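# Move tube from window bench into door-side rack

## Task

Pick up the tube from the shelved bench by the window and put it fully down into one of the holes of the tube rack on the shelved bench by the door. The task fails if the tube touches the floor at any point, or if the robot falls over or is left tilted.

## Robot and tools

ROBOT. TidyBot++ is a mobile base on four powered casters, 0.54 m long, 0.50 m wide and 0.38 m tall, with one seven-joint arm and a two-finger gripper. The shoulder is 0.12 m ahead of the base centre and 0.68 m above the floor. Segments: upper arm 0.42 m, forearm 0.31 m, hand 0.31 m to the reported hand point. It starts folded with the hand down, reaching up to 0.08 m past the front of the base, elbow up to 1.15 m high. base_camera is fixed on the base; wrist_camera looks along the hand. Calibration (K, distortion, T_world_to_cam) is given per camera, where world means the base frame.

FRAMES. Base frame: origin on the floor under the base centre, x forward, y left, z up, in metres. hand_pose and hand_target use it; the hand point lies midway between the finger pads, the hand's own z axis runs out along the fingers, and the fingers open and close along its y axis. The odometry frame is the base frame as it was at the start. base_odometry only counts wheel rotation, so slipping shows up as travel; heading is in radians, left positive, -3.142 to 3.142. base_tilt is in degrees, forward and right positive. Each has about 1 degree of fixed error plus noise.

move. One action, built from any of base, joints, target, plus optional speeds, cameras and blocking. Motions begin together.
- base: an object with translate_m (forward positive, -2 to 2 m), strafe_m (left positive, -2 to 2 m), rotate_rad (counter-clockwise seen from above positive, -6.3 to 6.3 rad). These are offsets relative to where the base last reported itself, measured along its axes at the start of the command.
- joints: an object of absolute angle targets by name, in radians. joint_1_rad, any angle, tol 0.039; positive turns the arm clockwise seen from above, the opposite sense to rotate_rad. joint_2_rad -2.249 to 2.249, tol 0.097, shoulder, 0 is upright, positive leans forward. joint_3_rad any, tol 0.061. joint_4_rad -2.579 to 2.579, tol 0.061, elbow, 0 straight, negative bends forward when joint_3_rad is near 3.14. joint_5_rad any, tol 0.114. joint_6_rad -2.099 to 2.099, tol 0.114, wrist, negative bends the hand forward with joint_3_rad 3.14 and joint_5_rad 0. joint_7_rad any, tol 0.096; with the hand down, positive is counter-clockwise from above, and at 1.57 the fingers open toward the robot's left and right. gripper_pos 0 (open) to 1 (closed), tol 0.03; gap is roughly 85 x (1 - gripper_pos) mm. Unlimited joints take the shorter way, so turn them in steps below half a turn.
- target: one flat list of seven numbers, [x, y, z, qw, qx, qy, qz], an absolute hand pose in the base frame (metres, unit quaternion). Alongside it, joints may contain only gripper_pos.
- speeds: per-action caps. translate_m or strafe_m 0.05 to 0.5 m/s (when both are given, put the cap under just one), rotate_rad 0.1 to 1.57 rad/s, gripper_pos 0.234 to 0.993 per s.
- cameras: list of base_camera, wrist_camera or all; [] for none. blocking: true (default) returns when everything rests; false returns within about 0.5 s while motion continues.
Unknown keys make a call invalid; out-of-range values get it refused, and a refusal or an unasked-for stop cancels the later move, wait and finished_scene calls in that reply.

RESULTS. The move line reads done or the worst status. base_status, joint_status and hand_status: done, moving, off_target (rested away from the goal, may still push), contact_stop, time_out, not_followed, torque_fault, limit_stop_at_motor_heat. hand_status done means within 10 mm and 2 degrees. joint command not followed or pose unreachable means a built-in check held the arm back. hand_target is where the joint targets would put the hand; a load makes the hand hang below it. motor_effort is percent of max torque, peak in brackets. on_its_own lists uncommanded behaviour. ARM HIT flags a hard hit on the base or the arm itself. Temperatures are listed per joint; MOTOR HOT appears at 60 °C and near 75 °C the arm faults and sags.

OTHER TOOLS. wait(seconds 0 to 10, cameras) commands nothing and returns state. stop(cameras) brakes all running motions. zoom_image(camera, region [x0, y0, x1, y1] in pixels, at most 504 x 504) enlarges part of the latest image. finished_scene(scene) ends the current scene, given its number.

PRACTICE. Most target moves land off_target within a few cm; correct by adding (wanted - measured) position to the last target. To hold still, resend hand_target, not hand_pose. While loaded, never command a joint to its current reading. The arm sags under load and neither slows for nor avoids obstacles. A hand pointing down reaches at most about 0.94 m high, only close in. Fingertips extend about 20 mm past the hand point when closed. Grip gently; avoid drops, releasing moving objects, slams, hard pushes, twisting or pulling the gripper. The robot can tip if the raised arm catches while driving, or when reaching far out or swinging sideways; backing off rights a slight lean. Sensor over-torque halts the arm for 10 s.

Each tool is called after ">>>" as name(argument=value, ...), one argument or row to a line, values as JSON.

## Session

>>> move(
)

Scene clock: 0.00 s.
Motor temperatures (°C): [30 28 29 29 32 38 37]
base_odometry: x=+0.000 y=+0.000 heading=+0.000
base_tilt: forward=+0.3 right=-0.4
base_status: not commanded
joint_positions: joint_1_rad=+0.049 joint_2_rad=-0.385 joint_3_rad=+3.165 joint_4_rad=-2.540 joint_5_rad=-0.026 joint_6_rad=-0.869 joint_7_rad=+1.608 gripper_pos=+0.000
joint_status: not commanded
motor_effort: joint_1_rad=+0 joint_2_rad=+0 joint_3_rad=+0 joint_4_rad=+13 joint_5_rad=+0 joint_6_rad=+1 joint_7_rad=+1
hand_pose: x=+0.2604 y=-0.0018 z=+0.5895 quat_wxyz=(-0.012, +0.998, -0.025, +0.060) (m; base frame)
hand_target: x=+0.2595 y=-0.0017 z=+0.5889 quat_wxyz=(-0.012, +0.998, -0.025, +0.059) (m; base frame)
hand_status: not commanded
pictures: base_camera, wrist_camera

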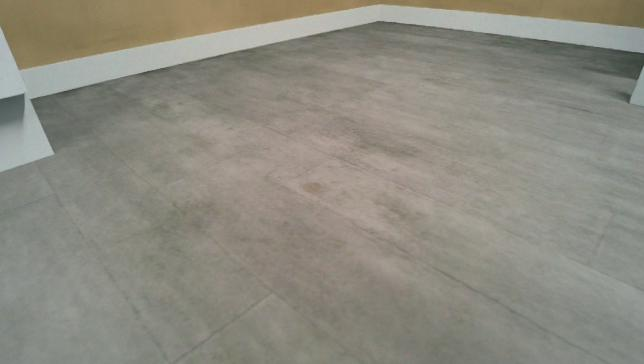

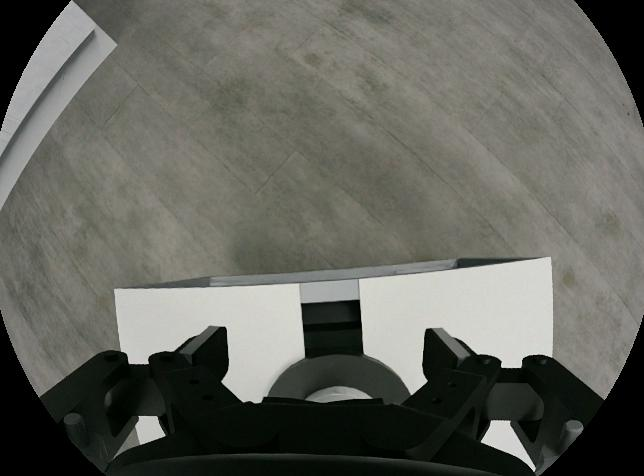

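>>> move(
  joints={"joint_6_rad": 0.45},
)

Scene clock: 8.73 s.
Motor temperatures (°C): [30 28 29 29 32 38 37]
move: done
base_odometry: x=+0.000 y=+0.000 heading=+0.000
base_tilt: forward=+0.3 right=-0.4
base_status: not commanded
joint_positions: joint_1_rad=+0.049 joint_2_rad=-0.385 joint_3_rad=+3.165 joint_4_rad=-2.538 joint_5_rad=-0.026 joint_6_rad=+0.366 joint_7_rad=+1.608 gripper_pos=+0.000
joint_status: all done
motor_effort: joint_1_rad=+0(0) joint_2_rad=-3(4) joint_3_rad=+0(0) joint_4_rad=+18(18) joint_5_rad=+0(1) joint_6_rad=+8(9) joint_7_rad=+1(2)
hand_pose: x=+0.5266 y=-0.0320 z=+0.8322 quat_wxyz=(+0.027, +0.779, -0.028, +0.626) (m; base frame)
hand_target: x=+0.5302 y=-0.0331 z=+0.8556 quat_wxyz=(+0.029, +0.753, -0.028, +0.657) (m; base frame)
hand_status: not commanded
pictures: base_camera, wrist_camera
camera_calibration:
wrist_camera: T_world_to_cam=[[-0.0462775, -0.998896, 0.00811409, -0.0129939], [-0.223464, 0.00243516, -0.974709, 0.987186], [0.973613, -0.0469203, -0.22333, -0.190406], [0, 0, 0, 1]] pos_world=[0.40538, -0.0243174, 0.919802]

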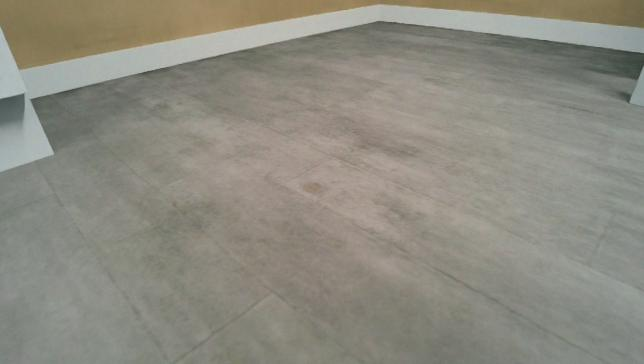

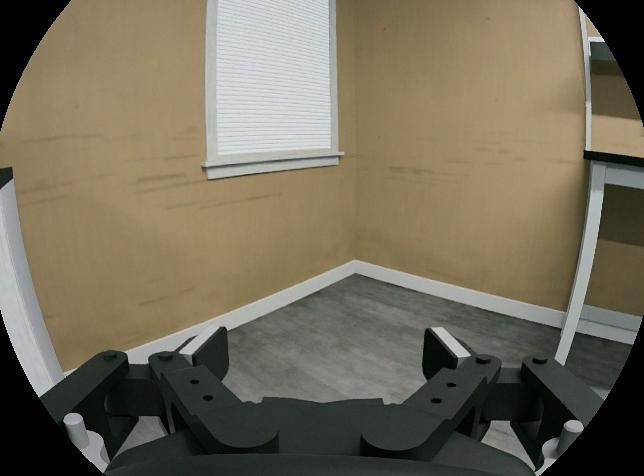

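>>> move(
  joints={"joint_1_rad": 0.95, "joint_6_rad": 0.45},
  cameras=["wrist_camera"],
)

>>> move(
  joints={"joint_1_rad": 1.9, "joint_6_rad": 0.45},
  cameras=["wrist_camera"],
)

>>> move(
  joints={"joint_1_rad": 2.9, "joint_6_rad": 0.45},
  cameras=["wrist_camera"],
)

>>> move(
  joints={"joint_1_rad": 3.9, "joint_6_rad": 0.45},
  cameras=["wrist_camera"],
)

>>> move(
  joints={"joint_1_rad": 4.9, "joint_6_rad": 0.45},
  cameras=["wrist_camera"],
)

>>> move(
  joints={"joint_1_rad": 5.7, "joint_6_rad": 0.45},
  cameras=["wrist_camera"],
)

Scene clock: 19.43 s.
Motor temperatures (°C): [30 28 29 30 32 38 37]
move: done
base_odometry: x=+0.000 y=+0.000 heading=+0.000
base_tilt: forward=+0.3 right=-0.4
base_status: not commanded
joint_positions: joint_1_rad=+0.937 joint_2_rad=-0.385 joint_3_rad=+3.165 joint_4_rad=-2.538 joint_5_rad=-0.026 joint_6_rad=+0.366 joint_7_rad=+1.608 gripper_pos=+0.000
joint_status: all done
motor_effort: joint_1_rad=+0(2) joint_2_rad=-4(4) joint_3_rad=+0(1) joint_4_rad=+17(18) joint_5_rad=+1(1) joint_6_rad=+9(10) joint_7_rad=+1(1)
hand_pose: x=+0.3516 y=-0.3363 z=+0.8322 quat_wxyz=(+0.293, +0.691, -0.360, +0.554) (m; base frame)
hand_target: x=+0.3485 y=-0.3428 z=+0.8556 quat_wxyz=(+0.312, +0.666, -0.353, +0.579) (m; base frame)
hand_status: not commanded
pictures: wrist_camera
camera_calibration:
wrist_camera: T_world_to_cam=[[-0.803836, -0.594795, 0.00811648, 0.0771537], [-0.139169, 0.174779, -0.974723, 0.977161], [0.578342, -0.784647, -0.22327, -0.143423], [0, 0, 0, 1]] pos_world=[0.280957, -0.237433, 0.919813]

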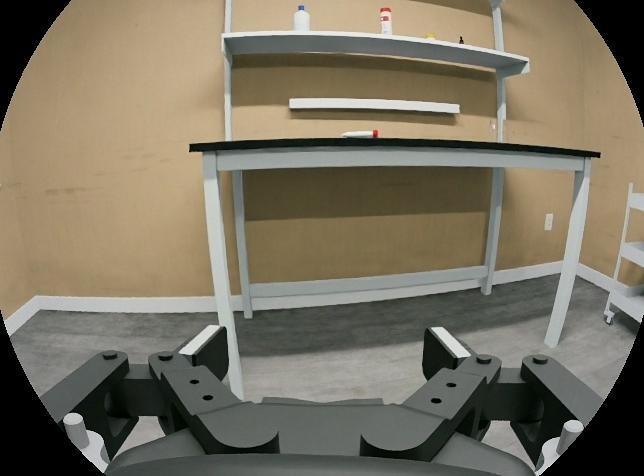

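Scene clock: 21.67 s.
Motor temperatures (°C): [30 28 29 30 32 38 37]
move: done
base_odometry: x=+0.000 y=+0.000 heading=+0.000
base_tilt: forward=+0.3 right=-0.4
base_status: not commanded
joint_positions: joint_1_rad=+1.887 joint_2_rad=-0.385 joint_3_rad=+3.165 joint_4_rad=-2.538 joint_5_rad=-0.026 joint_6_rad=+0.366 joint_7_rad=+1.608 gripper_pos=+0.000
joint_status: all done
motor_effort: joint_1_rad=+0(2) joint_2_rad=-4(4) joint_3_rad=+0(1) joint_4_rad=+17(18) joint_5_rad=+1(1) joint_6_rad=+8(10) joint_7_rad=+1(1)
hand_pose: x=-0.0192 y=-0.3848 z=+0.8322 quat_wxyz=(+0.514, +0.450, -0.636, +0.359) (m; base frame)
hand_target: x=-0.0264 y=-0.3861 z=+0.8556 quat_wxyz=(+0.542, +0.431, -0.619, +0.372) (m; base frame)
hand_status: not commanded
pictures: wrist_camera
camera_calibration:
wrist_camera: T_world_to_cam=[[-0.951411, 0.307816, 0.00811648, 0.0947151], [0.0612033, 0.214871, -0.974723, 0.953317], [-0.301779, -0.926866, -0.22327, -0.0386887], [0, 0, 0, 1]] pos_world=[0.0200915, -0.269854, 0.919813]

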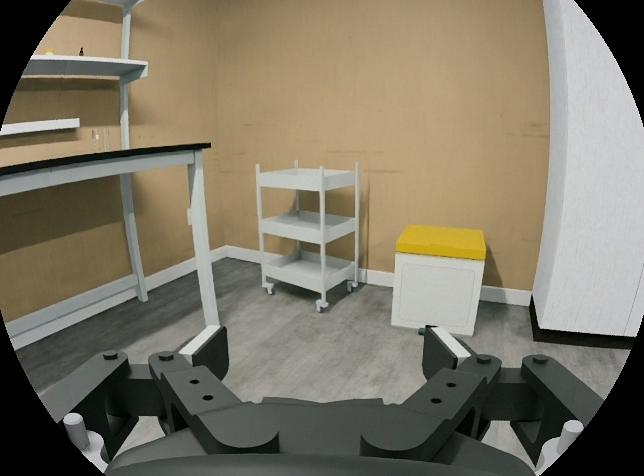

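Scene clock: 23.93 s.
Motor temperatures (°C): [30 28 29 30 32 38 37]
move: done
base_odometry: x=+0.000 y=+0.000 heading=+0.000
base_tilt: forward=+0.3 right=-0.4
base_status: not commanded
joint_positions: joint_1_rad=+2.887 joint_2_rad=-0.385 joint_3_rad=+3.165 joint_4_rad=-2.538 joint_5_rad=-0.026 joint_6_rad=+0.366 joint_7_rad=+1.608 gripper_pos=+0.000
joint_status: all done
motor_effort: joint_1_rad=+0(1) joint_2_rad=-4(4) joint_3_rad=+0(1) joint_4_rad=+17(18) joint_5_rad=+0(1) joint_6_rad=+8(10) joint_7_rad=+1(1)
hand_pose: x=-0.2795 y=-0.0916 z=+0.8322 quat_wxyz=(+0.623, +0.090, -0.774, +0.068) (m; base frame)
hand_target: x=-0.2844 y=-0.0863 z=+0.8556 quat_wxyz=(+0.654, +0.081, -0.749, +0.066) (m; base frame)
hand_status: not commanded
pictures: wrist_camera
camera_calibration:
wrist_camera: T_world_to_cam=[[-0.254984, 0.966911, 0.00811648, 0.0118403], [0.213879, 0.0645842, -0.974723, 0.935148], [-0.942995, -0.246803, -0.22327, 0.0376159], [0, 0, 0, 1]] pos_world=[-0.161518, -0.0625605, 0.919813]

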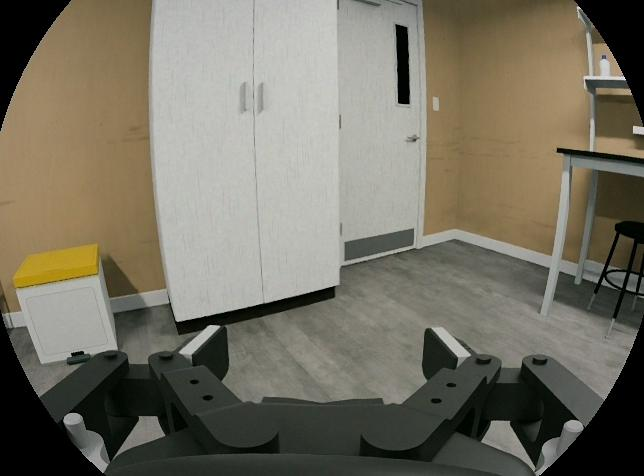

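Scene clock: 26.23 s.
Motor temperatures (°C): [30 28 29 30 32 38 37]
move: done
base_odometry: x=+0.000 y=+0.000 heading=+0.000
base_tilt: forward=+0.3 right=-0.4
base_status: not commanded
joint_positions: joint_1_rad=+3.887 joint_2_rad=-0.385 joint_3_rad=+3.165 joint_4_rad=-2.538 joint_5_rad=-0.026 joint_6_rad=+0.366 joint_7_rad=+1.608 gripper_pos=+0.000
joint_status: all done
motor_effort: joint_1_rad=+0(1) joint_2_rad=-3(4) joint_3_rad=+0(1) joint_4_rad=+17(18) joint_5_rad=+0(1) joint_6_rad=+8(10) joint_7_rad=+1(1)
hand_pose: x=-0.1733 y=+0.2859 z=+0.8322 quat_wxyz=(+0.579, -0.292, -0.723, -0.239) (m; base frame)
hand_target: x=-0.1716 y=+0.2929 z=+0.8556 quat_wxyz=(+0.606, -0.288, -0.697, -0.255) (m; base frame)
hand_status: not commanded
pictures: wrist_camera
camera_calibration:
wrist_camera: T_world_to_cam=[[0.675919, 0.736931, 0.00811886, -0.0989391], [0.169851, -0.14505, -0.974736, 0.940393], [-0.717136, 0.660222, -0.223211, 0.0106841], [0, 0, 0, 1]] pos_world=[-0.0851905, 0.202262, 0.919824]

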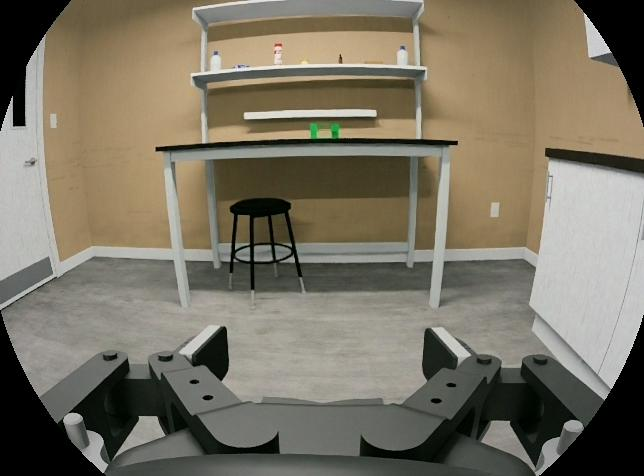

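Scene clock: 28.53 s.
Motor temperatures (°C): [30 28 29 30 32 38 37]
move: done
base_odometry: x=+0.000 y=+0.000 heading=+0.000
base_tilt: forward=+0.3 right=-0.4
base_status: not commanded
joint_positions: joint_1_rad=+4.887 joint_2_rad=-0.385 joint_3_rad=+3.165 joint_4_rad=-2.538 joint_5_rad=-0.026 joint_6_rad=+0.366 joint_7_rad=+1.608 gripper_pos=+0.000
joint_status: all done
motor_effort: joint_1_rad=+0(2) joint_2_rad=-4(4) joint_3_rad=+0(1) joint_4_rad=+17(18) joint_5_rad=+1(1) joint_6_rad=+10(10) joint_7_rad=+1(1)
hand_pose: x=+0.2016 y=+0.4005 z=+0.8322 quat_wxyz=(+0.394, -0.603, -0.494, -0.487) (m; base frame)
hand_target: x=+0.2084 y=+0.4028 z=+0.8556 quat_wxyz=(+0.409, -0.587, -0.473, -0.514) (m; base frame)
hand_status: not commanded
pictures: wrist_camera
camera_calibration:
wrist_camera: T_world_to_cam=[[0.985303, -0.17062, 0.00811886, -0.135756], [-0.0302888, -0.221295, -0.974736, 0.96421], [0.168106, 0.960165, -0.223211, -0.0946598], [0, 0, 0, 1]] pos_world=[0.178878, 0.281102, 0.919824]

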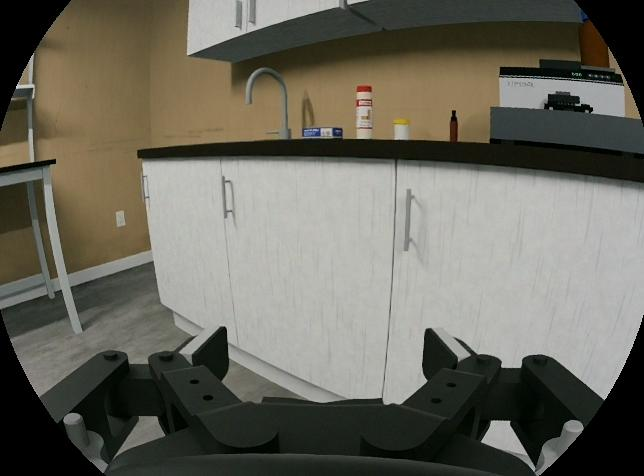

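Scene clock: 30.60 s.
Motor temperatures (°C): [30 28 29 30 32 38 37]
move: done
base_odometry: x=+0.000 y=+0.000 heading=+0.000
base_tilt: forward=+0.3 right=-0.4
base_status: not commanded
joint_positions: joint_1_rad=+5.687 joint_2_rad=-0.385 joint_3_rad=+3.165 joint_4_rad=-2.538 joint_5_rad=-0.026 joint_6_rad=+0.366 joint_7_rad=+1.608 gripper_pos=+0.000
joint_status: all done
motor_effort: joint_1_rad=+0(1) joint_2_rad=-3(4) joint_3_rad=+0(1) joint_4_rad=+17(18) joint_5_rad=+0(1) joint_6_rad=+9(10) joint_7_rad=+1(2)
hand_pose: x=+0.4638 y=+0.2198 z=+0.8322 quat_wxyz=(+0.173, -0.748, -0.220, -0.602) (m; base frame)
hand_target: x=+0.4702 y=+0.2164 z=+0.8556 quat_wxyz=(+0.177, -0.725, -0.208, -0.633) (m; base frame)
hand_status: not commanded
pictures: wrist_camera
camera_calibration:
wrist_camera: T_world_to_cam=[[0.564164, -0.825623, 0.00812124, -0.0856422], [-0.179785, -0.132439, -0.97475, 0.982006], [0.805851, 0.548459, -0.223152, -0.170606], [0, 0, 0, 1]] pos_world=[0.362349, 0.152918, 0.919835]

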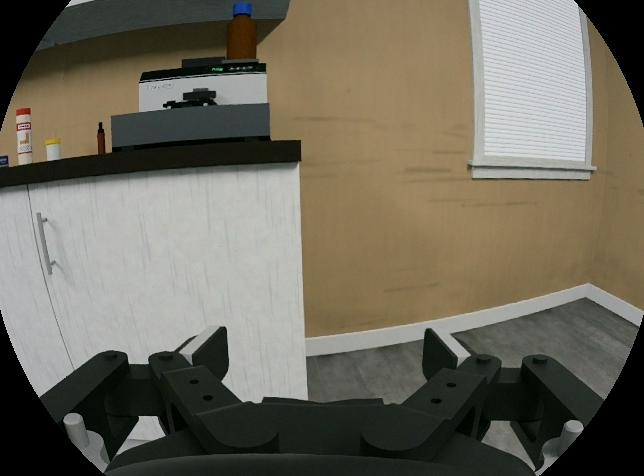

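>>> move(
  joints={"joint_1_rad": 7.18, "joint_6_rad": 0.6},
  cameras=["wrist_camera"],
)

>>> zoom_image(
  camera="wrist_camera",
  region=[200, 40, 560, 260],
)

Scene clock: 38.77 s.
Motor temperatures (°C): [30 28 29 30 32 38 37]
move: done
base_odometry: x=+0.000 y=+0.000 heading=+0.000
base_tilt: forward=+0.3 right=-0.4
base_status: not commanded
joint_positions: joint_1_rad=+7.167 joint_2_rad=-0.385 joint_3_rad=+3.165 joint_4_rad=-2.538 joint_5_rad=-0.026 joint_6_rad=+0.512 joint_7_rad=+1.608 gripper_pos=+0.000
joint_status: all done
motor_effort: joint_1_rad=+0(2) joint_2_rad=-4(4) joint_3_rad=+0(1) joint_4_rad=+17(18) joint_5_rad=+1(1) joint_6_rad=+9(10) joint_7_rad=+1(1)
hand_pose: x=+0.3720 y=-0.3295 z=+0.8773 quat_wxyz=(-0.304, -0.657, +0.322, -0.610) (m; base frame)
hand_target: x=+0.3670 y=-0.3333 z=+0.9022 quat_wxyz=(-0.323, -0.628, +0.314, -0.635) (m; base frame)
hand_status: not commanded
pictures: wrist_camera
camera_calibration:
wrist_camera: T_world_to_cam=[[-0.774863, -0.631986, 0.0134206, 0.0695704], [-0.0601114, 0.0525332, -0.996808, 0.972448], [0.629264, -0.773197, -0.0786956, -0.281802], [0, 0, 0, 1]] pos_world=[0.289691, -0.225007, 0.946234]

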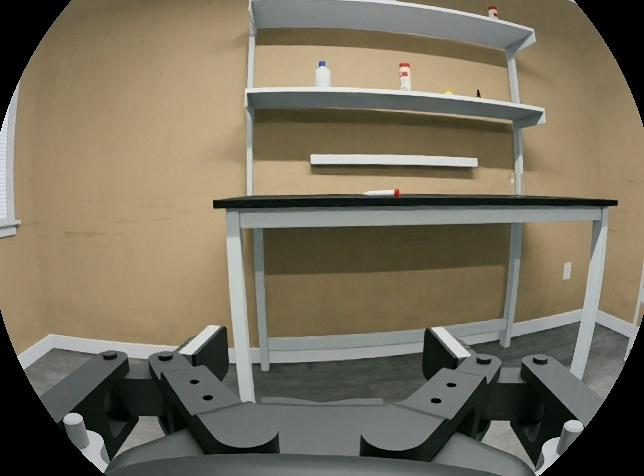

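Scaled by 1.400.

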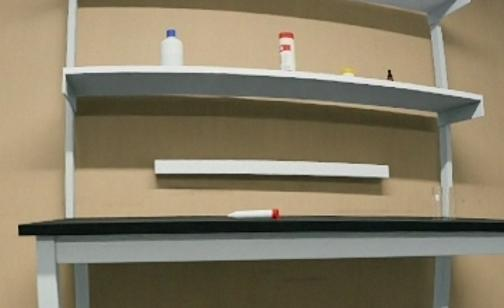

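>>> move(
  joints={"joint_1_rad": 9.1, "joint_6_rad": 0.6},
  cameras=["wrist_camera"],
)

>>> move(
  joints={"joint_1_rad": 10.18, "joint_6_rad": 0.6},
  cameras=["wrist_camera"],
)

>>> zoom_image(
  camera="wrist_camera",
  region=[180, 60, 480, 240],
)

Scene clock: 77.33 s.
Motor temperatures (°C): [30 28 29 30 31 39 37]
move: done
base_odometry: x=+0.000 y=+0.000 heading=+0.000
base_tilt: forward=+0.3 right=-0.4
base_status: not commanded
joint_positions: joint_1_rad=+9.087 joint_2_rad=-0.385 joint_3_rad=+3.165 joint_4_rad=-2.538 joint_5_rad=-0.026 joint_6_rad=+0.514 joint_7_rad=+1.608 gripper_pos=+0.000
joint_status: all done
motor_effort: joint_1_rad=+0(2) joint_2_rad=-4(5) joint_3_rad=+0(1) joint_4_rad=+17(18) joint_5_rad=+1(1) joint_6_rad=+8(11) joint_7_rad=+1(1)
hand_pose: x=-0.2772 y=-0.1250 z=+0.8779 quat_wxyz=(-0.675, -0.113, +0.722, -0.101) (m; base frame)
hand_target: x=-0.2790 y=-0.1190 z=+0.9022 quat_wxyz=(-0.705, -0.103, +0.695, -0.100) (m; base frame)
hand_status: not commanded
pictures: wrist_camera
camera_calibration:
wrist_camera: T_world_to_cam=[[-0.328631, 0.944362, 0.013483, 0.0164213], [0.0681369, 0.037945, -0.996954, 0.957121], [-0.941997, -0.326711, -0.0768158, -0.0965275], [0, 0, 0, 1]] pos_world=[-0.150747, -0.0833622, 0.946569]

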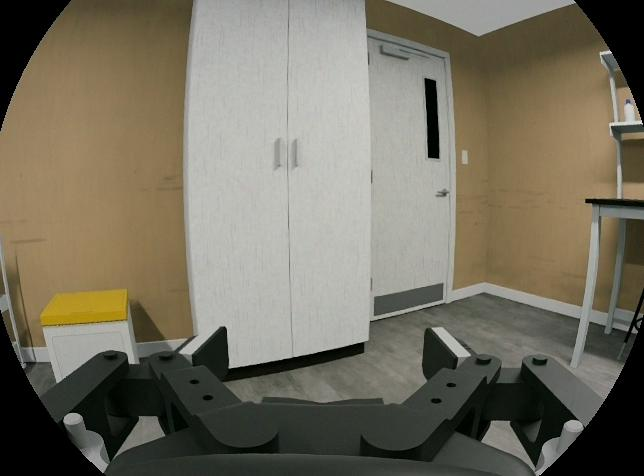

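Scene clock: 79.70 s.
Motor temperatures (°C): [30 28 29 30 31 39 37]
move: done
base_odometry: x=+0.000 y=+0.000 heading=+0.000
base_tilt: forward=+0.3 right=-0.5
base_status: not commanded
joint_positions: joint_1_rad=+10.167 joint_2_rad=-0.385 joint_3_rad=+3.165 joint_4_rad=-2.538 joint_5_rad=-0.026 joint_6_rad=+0.514 joint_7_rad=+1.608 gripper_pos=+0.000
joint_status: all done
motor_effort: joint_1_rad=+0(2) joint_2_rad=-4(5) joint_3_rad=+0(1) joint_4_rad=+17(18) joint_5_rad=+1(1) joint_6_rad=+9(10) joint_7_rad=+1(2)
hand_pose: x=-0.1780 y=+0.2905 z=+0.8779 quat_wxyz=(-0.631, +0.274, +0.677, +0.261) (m; base frame)
hand_target: x=-0.1735 y=+0.2950 z=+0.9022 quat_wxyz=(-0.656, +0.269, +0.649, +0.277) (m; base frame)
hand_status: not commanded
pictures: wrist_camera
camera_calibration:
wrist_camera: T_world_to_cam=[[0.67797, 0.734966, 0.0134911, -0.10337], [0.0654095, -0.0420365, -0.996973, 0.957436], [-0.732174, 0.6768, -0.0765732, -0.121717], [0, 0, 0, 1]] pos_world=[-0.0816612, 0.198599, 0.946612]

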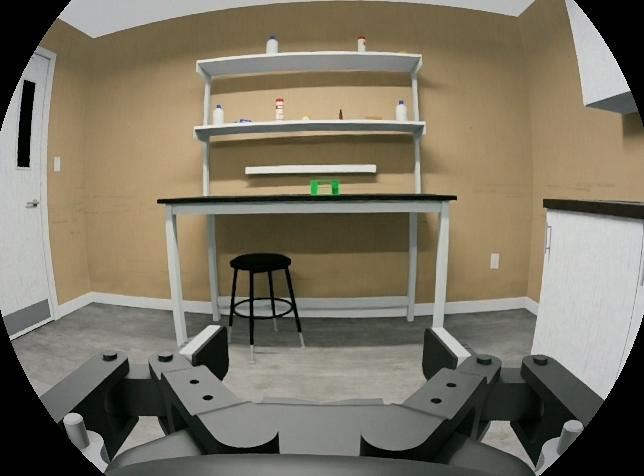

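Scaled by 1.680.

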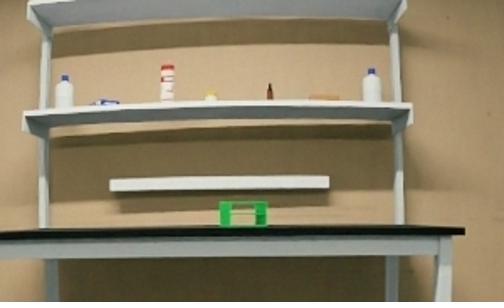

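>>> move(
  joints={"joint_1_rad": 0.0, "joint_2_rad": -0.385, "joint_4_rad": -1.5, "joint_6_rad": -1.2},
  base={"translate_m": 0.39, "strafe_m": -0.81, "rotate_rad": -0.78},
)

Scene clock: 129.80 s.
Motor temperatures (°C): [30 28 29 30 31 39 37]
move: done
base_odometry: x=+0.390 y=-0.810 heading=-0.780
base_tilt: forward=+0.3 right=-0.4
base_status: done
joint_positions: joint_1_rad=+12.553 joint_2_rad=-0.383 joint_3_rad=+3.168 joint_4_rad=-1.513 joint_5_rad=-0.026 joint_6_rad=-1.108 joint_7_rad=+1.608 gripper_pos=+0.000
joint_status: all done
motor_effort: joint_1_rad=+0(3) joint_2_rad=-4(8) joint_3_rad=+0(2) joint_4_rad=+17(21) joint_5_rad=+0(1) joint_6_rad=+7(10) joint_7_rad=+1(1)
hand_pose: x=+0.4909 y=+0.0012 z=+1.0141 quat_wxyz=(-0.007, +0.899, +0.010, +0.437) (m; base frame)
hand_target: x=+0.4725 y=-0.0018 z=+0.9995 quat_wxyz=(-0.005, +0.916, +0.006, +0.402) (m; base frame)
hand_status: not commanded
pictures: base_camera, wrist_camera
camera_calibration:
wrist_camera: T_world_to_cam=[[0.0519535, -0.998531, -0.015366, -0.00742366], [-0.62393, -0.0204412, -0.781213, 1.15684], [0.779751, 0.0501741, -0.624076, 0.388057], [0, 0, 0, 1]] pos_world=[0.419584, -0.00323599, 1.1458]

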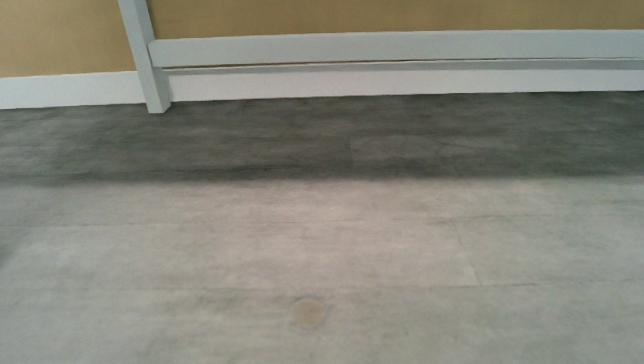

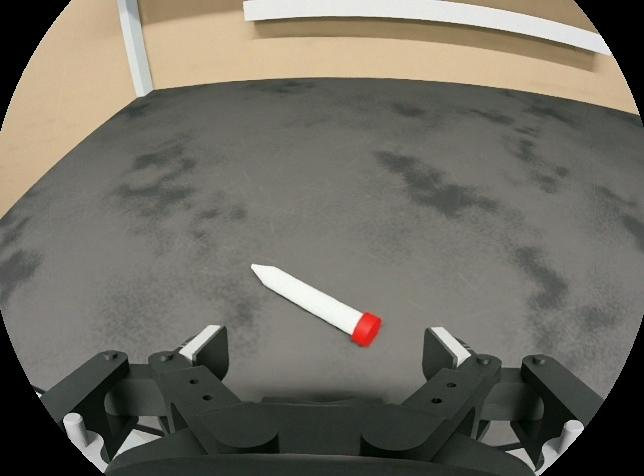

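>>> zoom_image(
  camera="wrist_camera",
  region=[220, 230, 420, 370],
)

Scaled by 2.520.

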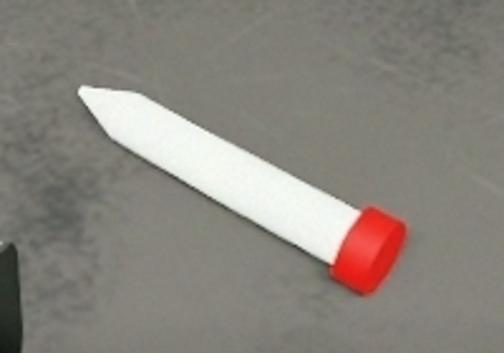

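>>> move(
  base={"translate_m": -1.7, "strafe_m": 0.37, "rotate_rad": -3.12},
)

>>> zoom_image(
  camera="wrist_camera",
  region=[200, 100, 440, 270],
)

Scene clock: 186.23 s.
Motor temperatures (°C): [29 28 29 30 31 39 37]
move: done
base_odometry: x=-0.558 y=+0.649 heading=+2.383
base_tilt: forward=+0.3 right=-0.4
base_status: done
joint_positions: joint_1_rad=+12.557 joint_2_rad=-0.378 joint_3_rad=+3.167 joint_4_rad=-1.510 joint_5_rad=-0.026 joint_6_rad=-1.115 joint_7_rad=+1.608 gripper_pos=+0.000
joint_status: not commanded
motor_effort: joint_1_rad=+0(1) joint_2_rad=-4(8) joint_3_rad=+0(1) joint_4_rad=+18(19) joint_5_rad=+0(1) joint_6_rad=+7(8) joint_7_rad=+1(2)
hand_pose: x=+0.4915 y=-0.0001 z=+1.0117 quat_wxyz=(-0.006, +0.901, +0.008, +0.433) (m; base frame)
hand_target: x=+0.4725 y=-0.0018 z=+0.9995 quat_wxyz=(-0.005, +0.916, +0.006, +0.402) (m; base frame)
hand_status: not commanded
pictures: base_camera, wrist_camera
camera_calibration:
wrist_camera: T_world_to_cam=[[0.048343, -0.99871, -0.0155251, -0.00677433], [-0.631584, -0.0185233, -0.775086, 1.15292], [0.773799, 0.0472754, -0.631665, 0.396736], [0, 0, 0, 1]] pos_world=[0.421499, -0.00416561, 1.14411]

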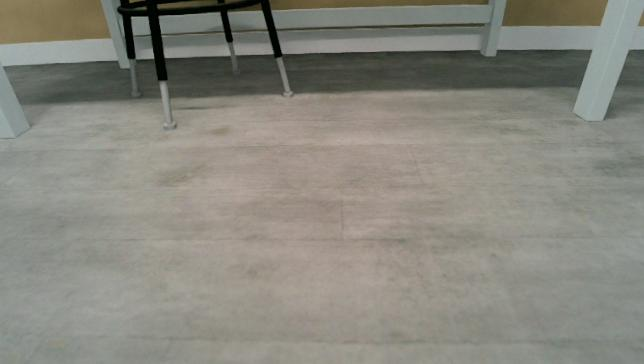

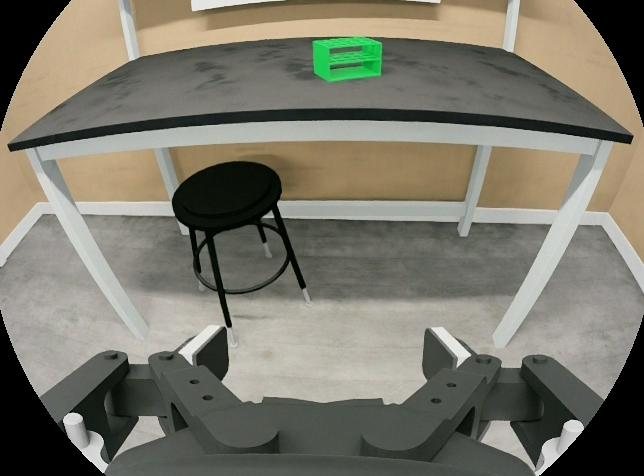

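Scaled by 2.100.

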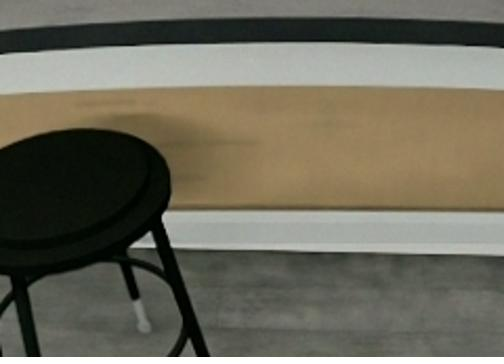

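>>> zoom_image(
  camera="wrist_camera",
  region=[290, 20, 410, 100],
)

Scaled by 4.200.

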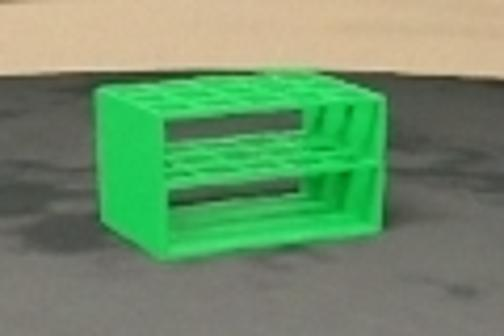

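>>> move(
  base={"translate_m": 0.5, "strafe_m": 0.0, "rotate_rad": -0.035},
)

>>> zoom_image(
  camera="wrist_camera",
  region=[220, 130, 440, 300],
)

Scene clock: 210.57 s.
Motor temperatures (°C): [29 28 29 31 31 38 37]
move: done
base_odometry: x=-0.921 y=+0.993 heading=+2.347
base_tilt: forward=+0.3 right=-0.4
base_status: done
joint_positions: joint_1_rad=+12.560 joint_2_rad=-0.378 joint_3_rad=+3.168 joint_4_rad=-1.509 joint_5_rad=-0.026 joint_6_rad=-1.116 joint_7_rad=+1.608 gripper_pos=+0.000
joint_status: not commanded
motor_effort: joint_1_rad=+0(1) joint_2_rad=-4(8) joint_3_rad=+0(2) joint_4_rad=+18(19) joint_5_rad=+0(1) joint_6_rad=+6(8) joint_7_rad=+1(2)
hand_pose: x=+0.4913 y=-0.0012 z=+1.0122 quat_wxyz=(-0.005, +0.901, +0.007, +0.433) (m; base frame)
hand_target: x=+0.4725 y=-0.0018 z=+0.9995 quat_wxyz=(-0.005, +0.916, +0.006, +0.402) (m; base frame)
hand_status: not commanded
pictures: base_camera, wrist_camera
camera_calibration:
wrist_camera: T_world_to_cam=[[0.0455197, -0.998839, -0.0157481, -0.00628689], [-0.631467, -0.0165551, -0.775226, 1.15323], [0.774065, 0.0452325, -0.631488, 0.396957], [0, 0, 0, 1]] pos_world=[0.421245, -0.00514304, 1.14459]

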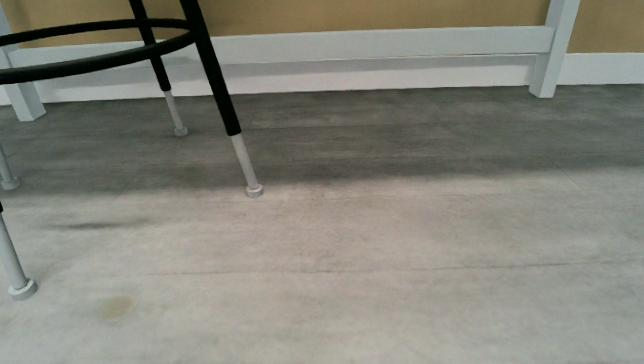

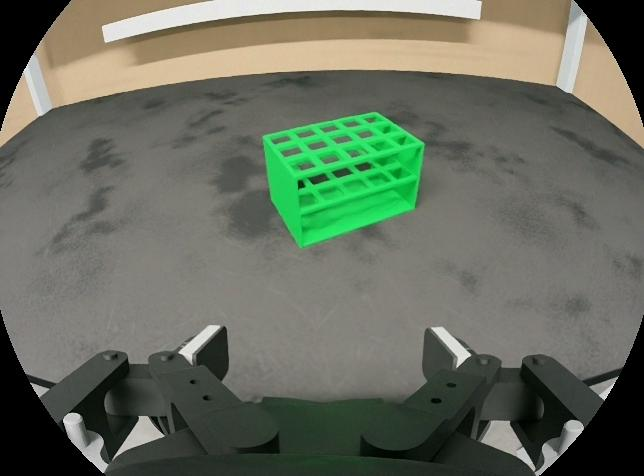

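Scaled by 2.291.

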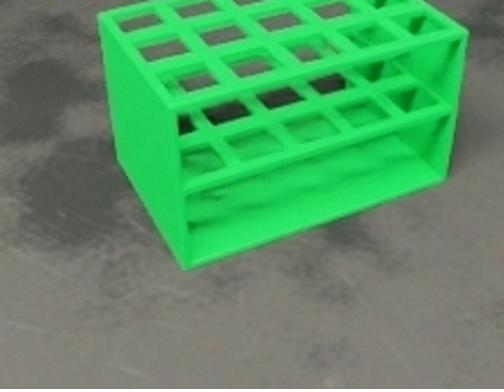

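>>> zoom_image(
  camera="wrist_camera",
  region=[250, 100, 440, 250],
)

Scaled by 2.653.

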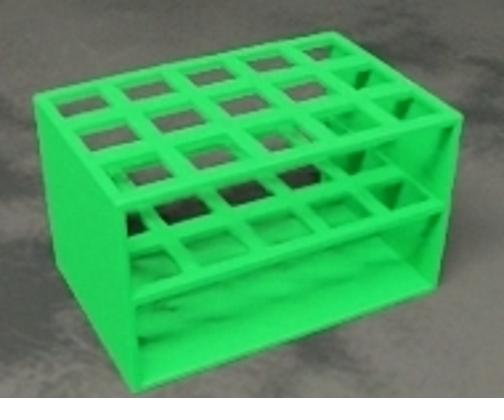

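>>> move(
  base={"translate_m": -1.9, "strafe_m": 0.728, "rotate_rad": -2.115},
  cameras=["base_camera"],
)

Scene clock: 376.47 s.
Motor temperatures (°C): [29 28 28 31 31 38 37]
move: done
base_odometry: x=-0.109 y=-0.873 heading=+0.232
base_tilt: forward=+0.3 right=-0.4
base_status: done
joint_positions: joint_1_rad=+12.560 joint_2_rad=-0.378 joint_3_rad=+3.165 joint_4_rad=-1.509 joint_5_rad=-0.026 joint_6_rad=-1.116 joint_7_rad=+1.608 gripper_pos=+0.000
joint_status: not commanded
motor_effort: joint_1_rad=+0(1) joint_2_rad=-4(7) joint_3_rad=+0(2) joint_4_rad=+18(19) joint_5_rad=+0(1) joint_6_rad=+6(8) joint_7_rad=+1(2)
hand_pose: x=+0.4912 y=-0.0001 z=+1.0124 quat_wxyz=(-0.005, +0.901, +0.008, +0.433) (m; base frame)
hand_target: x=+0.4725 y=-0.0018 z=+0.9995 quat_wxyz=(-0.005, +0.916, +0.006, +0.402) (m; base frame)
hand_status: not commanded
pictures: base_camera

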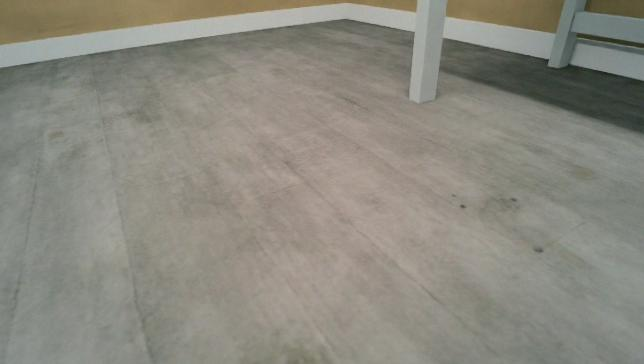

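>>> move(
  base={"translate_m": 0.096, "strafe_m": -0.54},
  joints={"joint_1_rad": 0.0, "joint_2_rad": -0.01, "joint_3_rad": 3.14, "joint_4_rad": -1.044, "joint_5_rad": 0.0, "joint_6_rad": -1.4, "joint_7_rad": 1.57},
)

Scene clock: 382.90 s.
Motor temperatures (°C): [29 28 28 31 31 38 37]
move: done
base_odometry: x=+0.109 y=-1.376 heading=+0.231
base_tilt: forward=+0.3 right=-0.4
base_status: done
joint_positions: joint_1_rad=+12.565 joint_2_rad=-0.020 joint_3_rad=+3.150 joint_4_rad=-1.057 joint_5_rad=-0.023 joint_6_rad=-1.312 joint_7_rad=+1.603 gripper_pos=+0.000
joint_status: all done
motor_effort: joint_1_rad=+0(2) joint_2_rad=-15(17) joint_3_rad=+0(3) joint_4_rad=+16(19) joint_5_rad=+0(1) joint_6_rad=+6(8) joint_7_rad=+2(2)
hand_pose: x=+0.6029 y=+0.0049 z=+1.0437 quat_wxyz=(-0.004, +0.923, +0.013, +0.386) (m; base frame)
hand_target: x=+0.5873 y=+0.0021 z=+1.0267 quat_wxyz=(+0.000, +0.938, +0.000, +0.346) (m; base frame)
hand_status: not commanded
pictures: base_camera, wrist_camera
camera_calibration:
wrist_camera: T_world_to_cam=[[0.0544301, -0.998439, -0.0125281, -0.0135101], [-0.707683, -0.029722, -0.705905, 1.22186], [0.704431, 0.0472884, -0.708196, 0.45218], [0, 0, 0, 1]] pos_world=[0.546897, 0.00144436, 1.18258]

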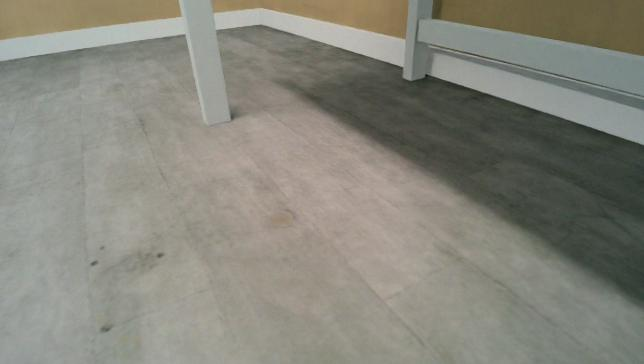

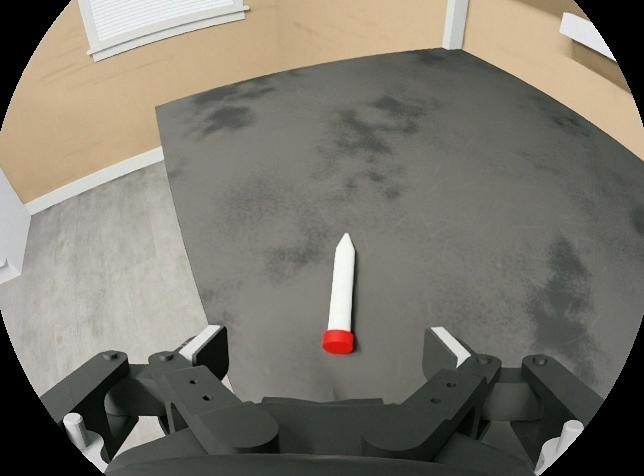

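>>> zoom_image(
  camera="wrist_camera",
  region=[280, 220, 400, 370],
)

Scaled by 3.360.

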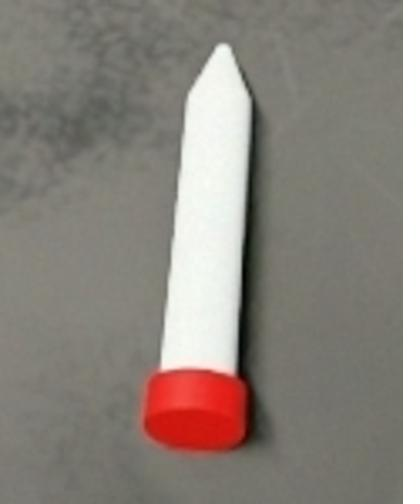

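>>> move(
  base={"translate_m": 0.0767, "strafe_m": 0.027, "rotate_rad": -0.058},
  joints={"joint_1_rad": 0.0, "joint_2_rad": -0.095, "joint_3_rad": 3.14, "joint_4_rad": -1.372, "joint_5_rad": 0.0, "joint_6_rad": -0.994, "joint_7_rad": 1.57},
  cameras=["wrist_camera"],
)

Scene clock: 431.93 s.
Motor temperatures (°C): [29 28 28 31 31 38 37]
move: done
base_odometry: x=+0.178 y=-1.332 heading=+0.173
base_tilt: forward=+0.3 right=-0.4
base_status: done
joint_positions: joint_1_rad=+12.568 joint_2_rad=-0.079 joint_3_rad=+3.144 joint_4_rad=-1.352 joint_5_rad=-0.022 joint_6_rad=-1.079 joint_7_rad=+1.603 gripper_pos=+0.000
joint_status: all done
motor_effort: joint_1_rad=+0(2) joint_2_rad=-13(18) joint_3_rad=+0(2) joint_4_rad=+17(20) joint_5_rad=+0(2) joint_6_rad=+6(7) joint_7_rad=+1(2)
hand_pose: x=+0.6074 y=+0.0055 z=+0.9747 quat_wxyz=(-0.004, +0.923, +0.012, +0.385) (m; base frame)
hand_target: x=+0.6180 y=+0.0022 z=+0.9911 quat_wxyz=(+0.000, +0.907, +0.000, +0.422) (m; base frame)
hand_status: not commanded
pictures: wrist_camera
camera_calibration:
wrist_camera: T_world_to_cam=[[0.0523278, -0.998536, -0.013668, -0.0116398], [-0.70886, -0.0274999, -0.704813, 1.17596], [0.703406, 0.04657, -0.709261, 0.40183], [0, 0, 0, 1]] pos_world=[0.551553, 0.00200297, 1.11368]

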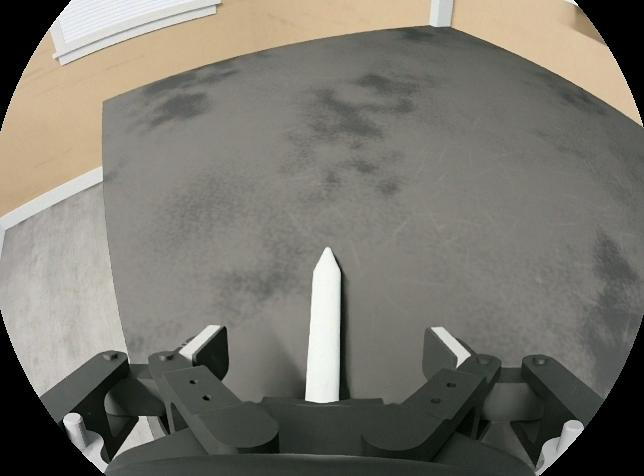

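>>> move(
  joints={"joint_2_rad": -0.1084, "joint_4_rad": -1.4514, "joint_6_rad": -0.928, "gripper_pos": 0.47},
  cameras=["wrist_camera"],
)

Scene clock: 456.30 s.
Motor temperatures (°C): [29 28 28 31 31 38 37]
move: done
base_odometry: x=+0.178 y=-1.332 heading=+0.173
base_tilt: forward=+0.4 right=-0.4
base_status: not commanded
joint_positions: joint_1_rad=+12.568 joint_2_rad=-0.091 joint_3_rad=+3.144 joint_4_rad=-1.434 joint_5_rad=-0.022 joint_6_rad=-1.012 joint_7_rad=+1.603 gripper_pos=+0.471
joint_status: all done
motor_effort: joint_1_rad=+0(0) joint_2_rad=-13(14) joint_3_rad=+0(0) joint_4_rad=+18(19) joint_5_rad=+0(1) joint_6_rad=+7(7) joint_7_rad=+1(1)
hand_pose: x=+0.6076 y=+0.0053 z=+0.9521 quat_wxyz=(-0.004, +0.923, +0.011, +0.383) (m; base frame)
hand_target: x=+0.6178 y=+0.0022 z=+0.9705 quat_wxyz=(+0.000, +0.907, +0.000, +0.422) (m; base frame)
hand_status: not commanded
pictures: wrist_camera
camera_calibration:
wrist_camera: T_world_to_cam=[[0.0508583, -0.998604, -0.0142644, -0.0107358], [-0.711238, -0.0261887, -0.702464, 1.15943], [0.70111, 0.0458715, -0.711577, 0.389221], [0, 0, 0, 1]] pos_world=[0.552288, 0.001789, 1.09126]

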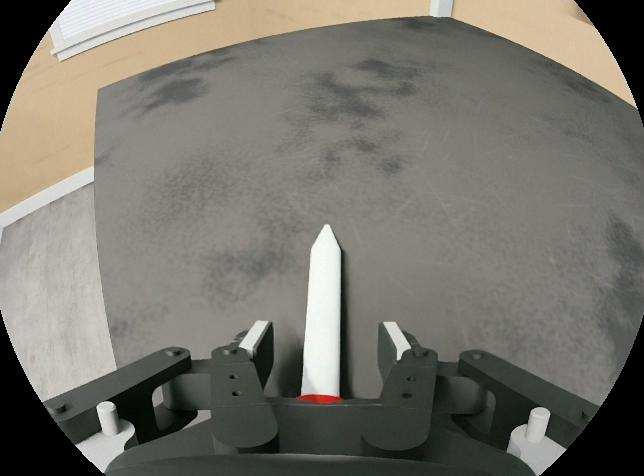

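>>> move(
  joints={"joint_2_rad": -0.1128, "joint_4_rad": -1.4834, "joint_6_rad": -0.90},
  cameras=["wrist_camera"],
)

>>> zoom_image(
  camera="wrist_camera",
  region=[230, 300, 420, 430],
)

Scene clock: 463.73 s.
Motor temperatures (°C): [29 28 28 31 31 38 37]
move: done
base_odometry: x=+0.178 y=-1.332 heading=+0.173
base_tilt: forward=+0.4 right=-0.4
base_status: not commanded
joint_positions: joint_1_rad=+12.568 joint_2_rad=-0.095 joint_3_rad=+3.144 joint_4_rad=-1.465 joint_5_rad=-0.022 joint_6_rad=-0.981 joint_7_rad=+1.603 gripper_pos=+0.471
joint_status: all done
motor_effort: joint_1_rad=+0(0) joint_2_rad=-13(15) joint_3_rad=+0(0) joint_4_rad=+18(19) joint_5_rad=+0(1) joint_6_rad=+5(7) joint_7_rad=+1(1)
hand_pose: x=+0.6083 y=+0.0051 z=+0.9445 quat_wxyz=(-0.004, +0.923, +0.011, +0.385) (m; base frame)
hand_target: x=+0.6178 y=+0.0022 z=+0.9619 quat_wxyz=(+0.000, +0.907, +0.000, +0.422) (m; base frame)
hand_status: not commanded
pictures: wrist_camera
camera_calibration:
wrist_camera: T_world_to_cam=[[0.0502527, -0.998635, -0.0142094, -0.010678], [-0.708522, -0.0256193, -0.705224, 1.15548], [0.703897, 0.0455071, -0.708843, 0.379083], [0, 0, 0, 1]] pos_world=[0.552385, 0.00168825, 1.08343]

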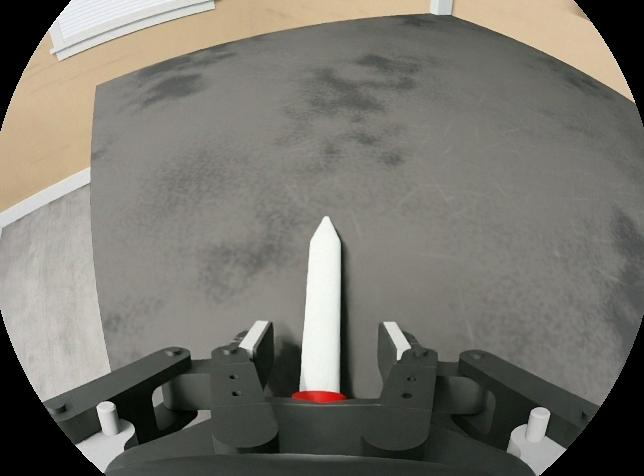

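Scaled by 2.653.

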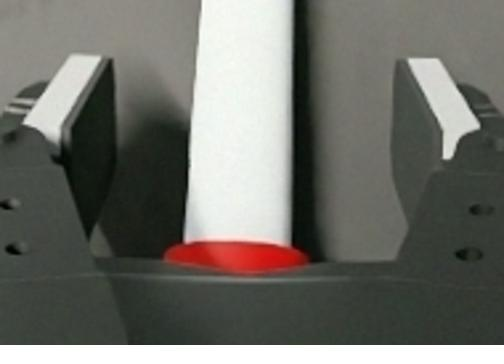

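>>> move(
  joints={"joint_2_rad": -0.1154, "joint_4_rad": -1.5024, "joint_6_rad": -0.884},
  cameras=["wrist_camera"],
)

>>> move(
  joints={"joint_2_rad": -0.118, "joint_4_rad": -1.5214, "joint_6_rad": -0.868},
  cameras=["wrist_camera"],
)

>>> zoom_image(
  camera="wrist_camera",
  region=[230, 300, 420, 430],
)

Scene clock: 470.67 s.
Motor temperatures (°C): [29 28 28 31 31 38 37]
move: done
base_odometry: x=+0.178 y=-1.332 heading=+0.173
base_tilt: forward=+0.3 right=-0.4
base_status: not commanded
joint_positions: joint_1_rad=+12.568 joint_2_rad=-0.098 joint_3_rad=+3.144 joint_4_rad=-1.484 joint_5_rad=-0.022 joint_6_rad=-0.964 joint_7_rad=+1.603 gripper_pos=+0.471
joint_status: all done
motor_effort: joint_1_rad=+0(1) joint_2_rad=-13(14) joint_3_rad=+0(0) joint_4_rad=+18(19) joint_5_rad=+0(1) joint_6_rad=+6(7) joint_7_rad=+2(2)
hand_pose: x=+0.6084 y=+0.0051 z=+0.9397 quat_wxyz=(-0.004, +0.923, +0.011, +0.386) (m; base frame)
hand_target: x=+0.6176 y=+0.0022 z=+0.9566 quat_wxyz=(+0.000, +0.907, +0.000, +0.422) (m; base frame)
hand_status: not commanded
pictures: wrist_camera
camera_calibration:
wrist_camera: T_world_to_cam=[[0.0499062, -0.998652, -0.0142452, -0.0105702], [-0.708004, -0.0253142, -0.705755, 1.15231], [0.704443, 0.0453072, -0.708313, 0.374778], [0, 0, 0, 1]] pos_world=[0.552356, 0.00163366, 1.07856]

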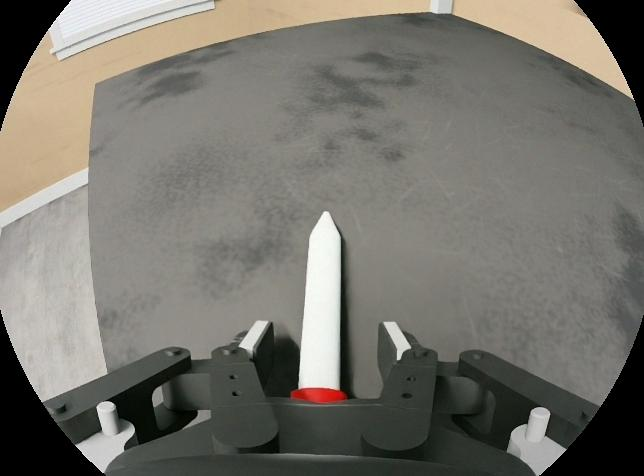

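Scene clock: 471.23 s.
Motor temperatures (°C): [29 28 28 31 31 38 37]
move: done
base_odometry: x=+0.178 y=-1.332 heading=+0.173
base_tilt: forward=+0.3 right=-0.4
base_status: not commanded
joint_positions: joint_1_rad=+12.568 joint_2_rad=-0.103 joint_3_rad=+3.144 joint_4_rad=-1.499 joint_5_rad=-0.022 joint_6_rad=-0.945 joint_7_rad=+1.603 gripper_pos=+0.471
joint_status: all done
motor_effort: joint_1_rad=+0(0) joint_2_rad=-13(14) joint_3_rad=+0(0) joint_4_rad=+18(19) joint_5_rad=+0(1) joint_6_rad=+6(7) joint_7_rad=+1(1)
hand_pose: x=+0.6087 y=+0.0050 z=+0.9384 quat_wxyz=(-0.004, +0.921, +0.010, +0.390) (m; base frame)
hand_target: x=+0.6174 y=+0.0022 z=+0.9513 quat_wxyz=(+0.000, +0.907, +0.000, +0.421) (m; base frame)
hand_status: not commanded
pictures: wrist_camera
camera_calibration:
wrist_camera: T_world_to_cam=[[0.0496276, -0.998672, -0.0138535, -0.0108822], [-0.701683, -0.0249916, -0.712051, 1.15376], [0.710759, 0.0450581, -0.701991, 0.363859], [0, 0, 0, 1]] pos_world=[0.551495, 0.00157176, 1.07681]

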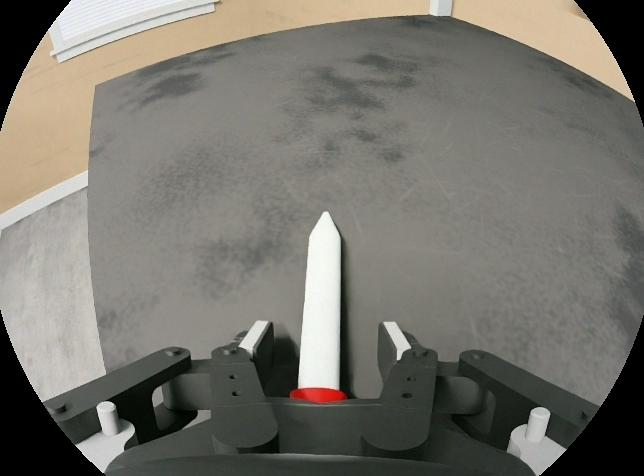

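Scaled by 2.653.

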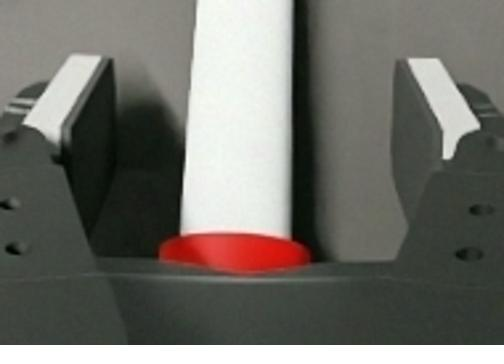

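>>> move(
  cameras=["wrist_camera"],
)

Scene clock: 473.77 s.
Motor temperatures (°C): [29 28 28 31 31 38 37]
base_odometry: x=+0.178 y=-1.332 heading=+0.173
base_tilt: forward=+0.3 right=-0.5
base_status: not commanded
joint_positions: joint_1_rad=+12.568 joint_2_rad=-0.103 joint_3_rad=+3.144 joint_4_rad=-1.499 joint_5_rad=-0.022 joint_6_rad=-0.945 joint_7_rad=+1.603 gripper_pos=+0.471
joint_status: all done
motor_effort: joint_1_rad=+0(0) joint_2_rad=-13(14) joint_3_rad=+0(0) joint_4_rad=+18(19) joint_5_rad=+0(1) joint_6_rad=+6(7) joint_7_rad=+1(1)
hand_pose: x=+0.6087 y=+0.0050 z=+0.9384 quat_wxyz=(-0.004, +0.921, +0.010, +0.390) (m; base frame)
hand_target: x=+0.6174 y=+0.0022 z=+0.9513 quat_wxyz=(+0.000, +0.907, +0.000, +0.421) (m; base frame)
hand_status: not commanded
pictures: wrist_camera
camera_calibration:
wrist_camera: T_world_to_cam=[[0.0496271, -0.998672, -0.0138505, -0.0108855], [-0.70164, -0.0249907, -0.712093, 1.15379], [0.710801, 0.0450572, -0.701948, 0.363792], [0, 0, 0, 1]] pos_world=[0.5515, 0.00157154, 1.07682]

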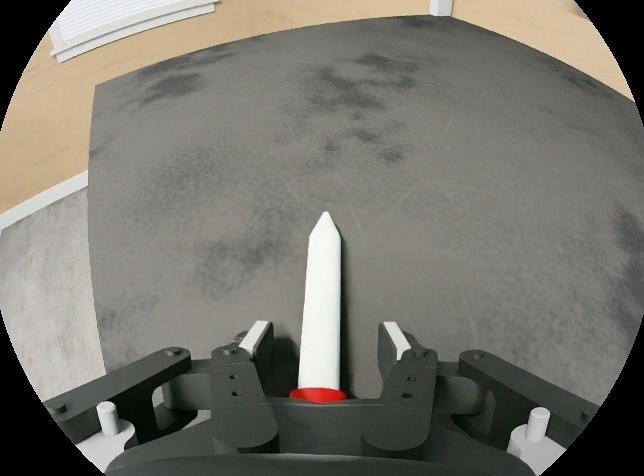

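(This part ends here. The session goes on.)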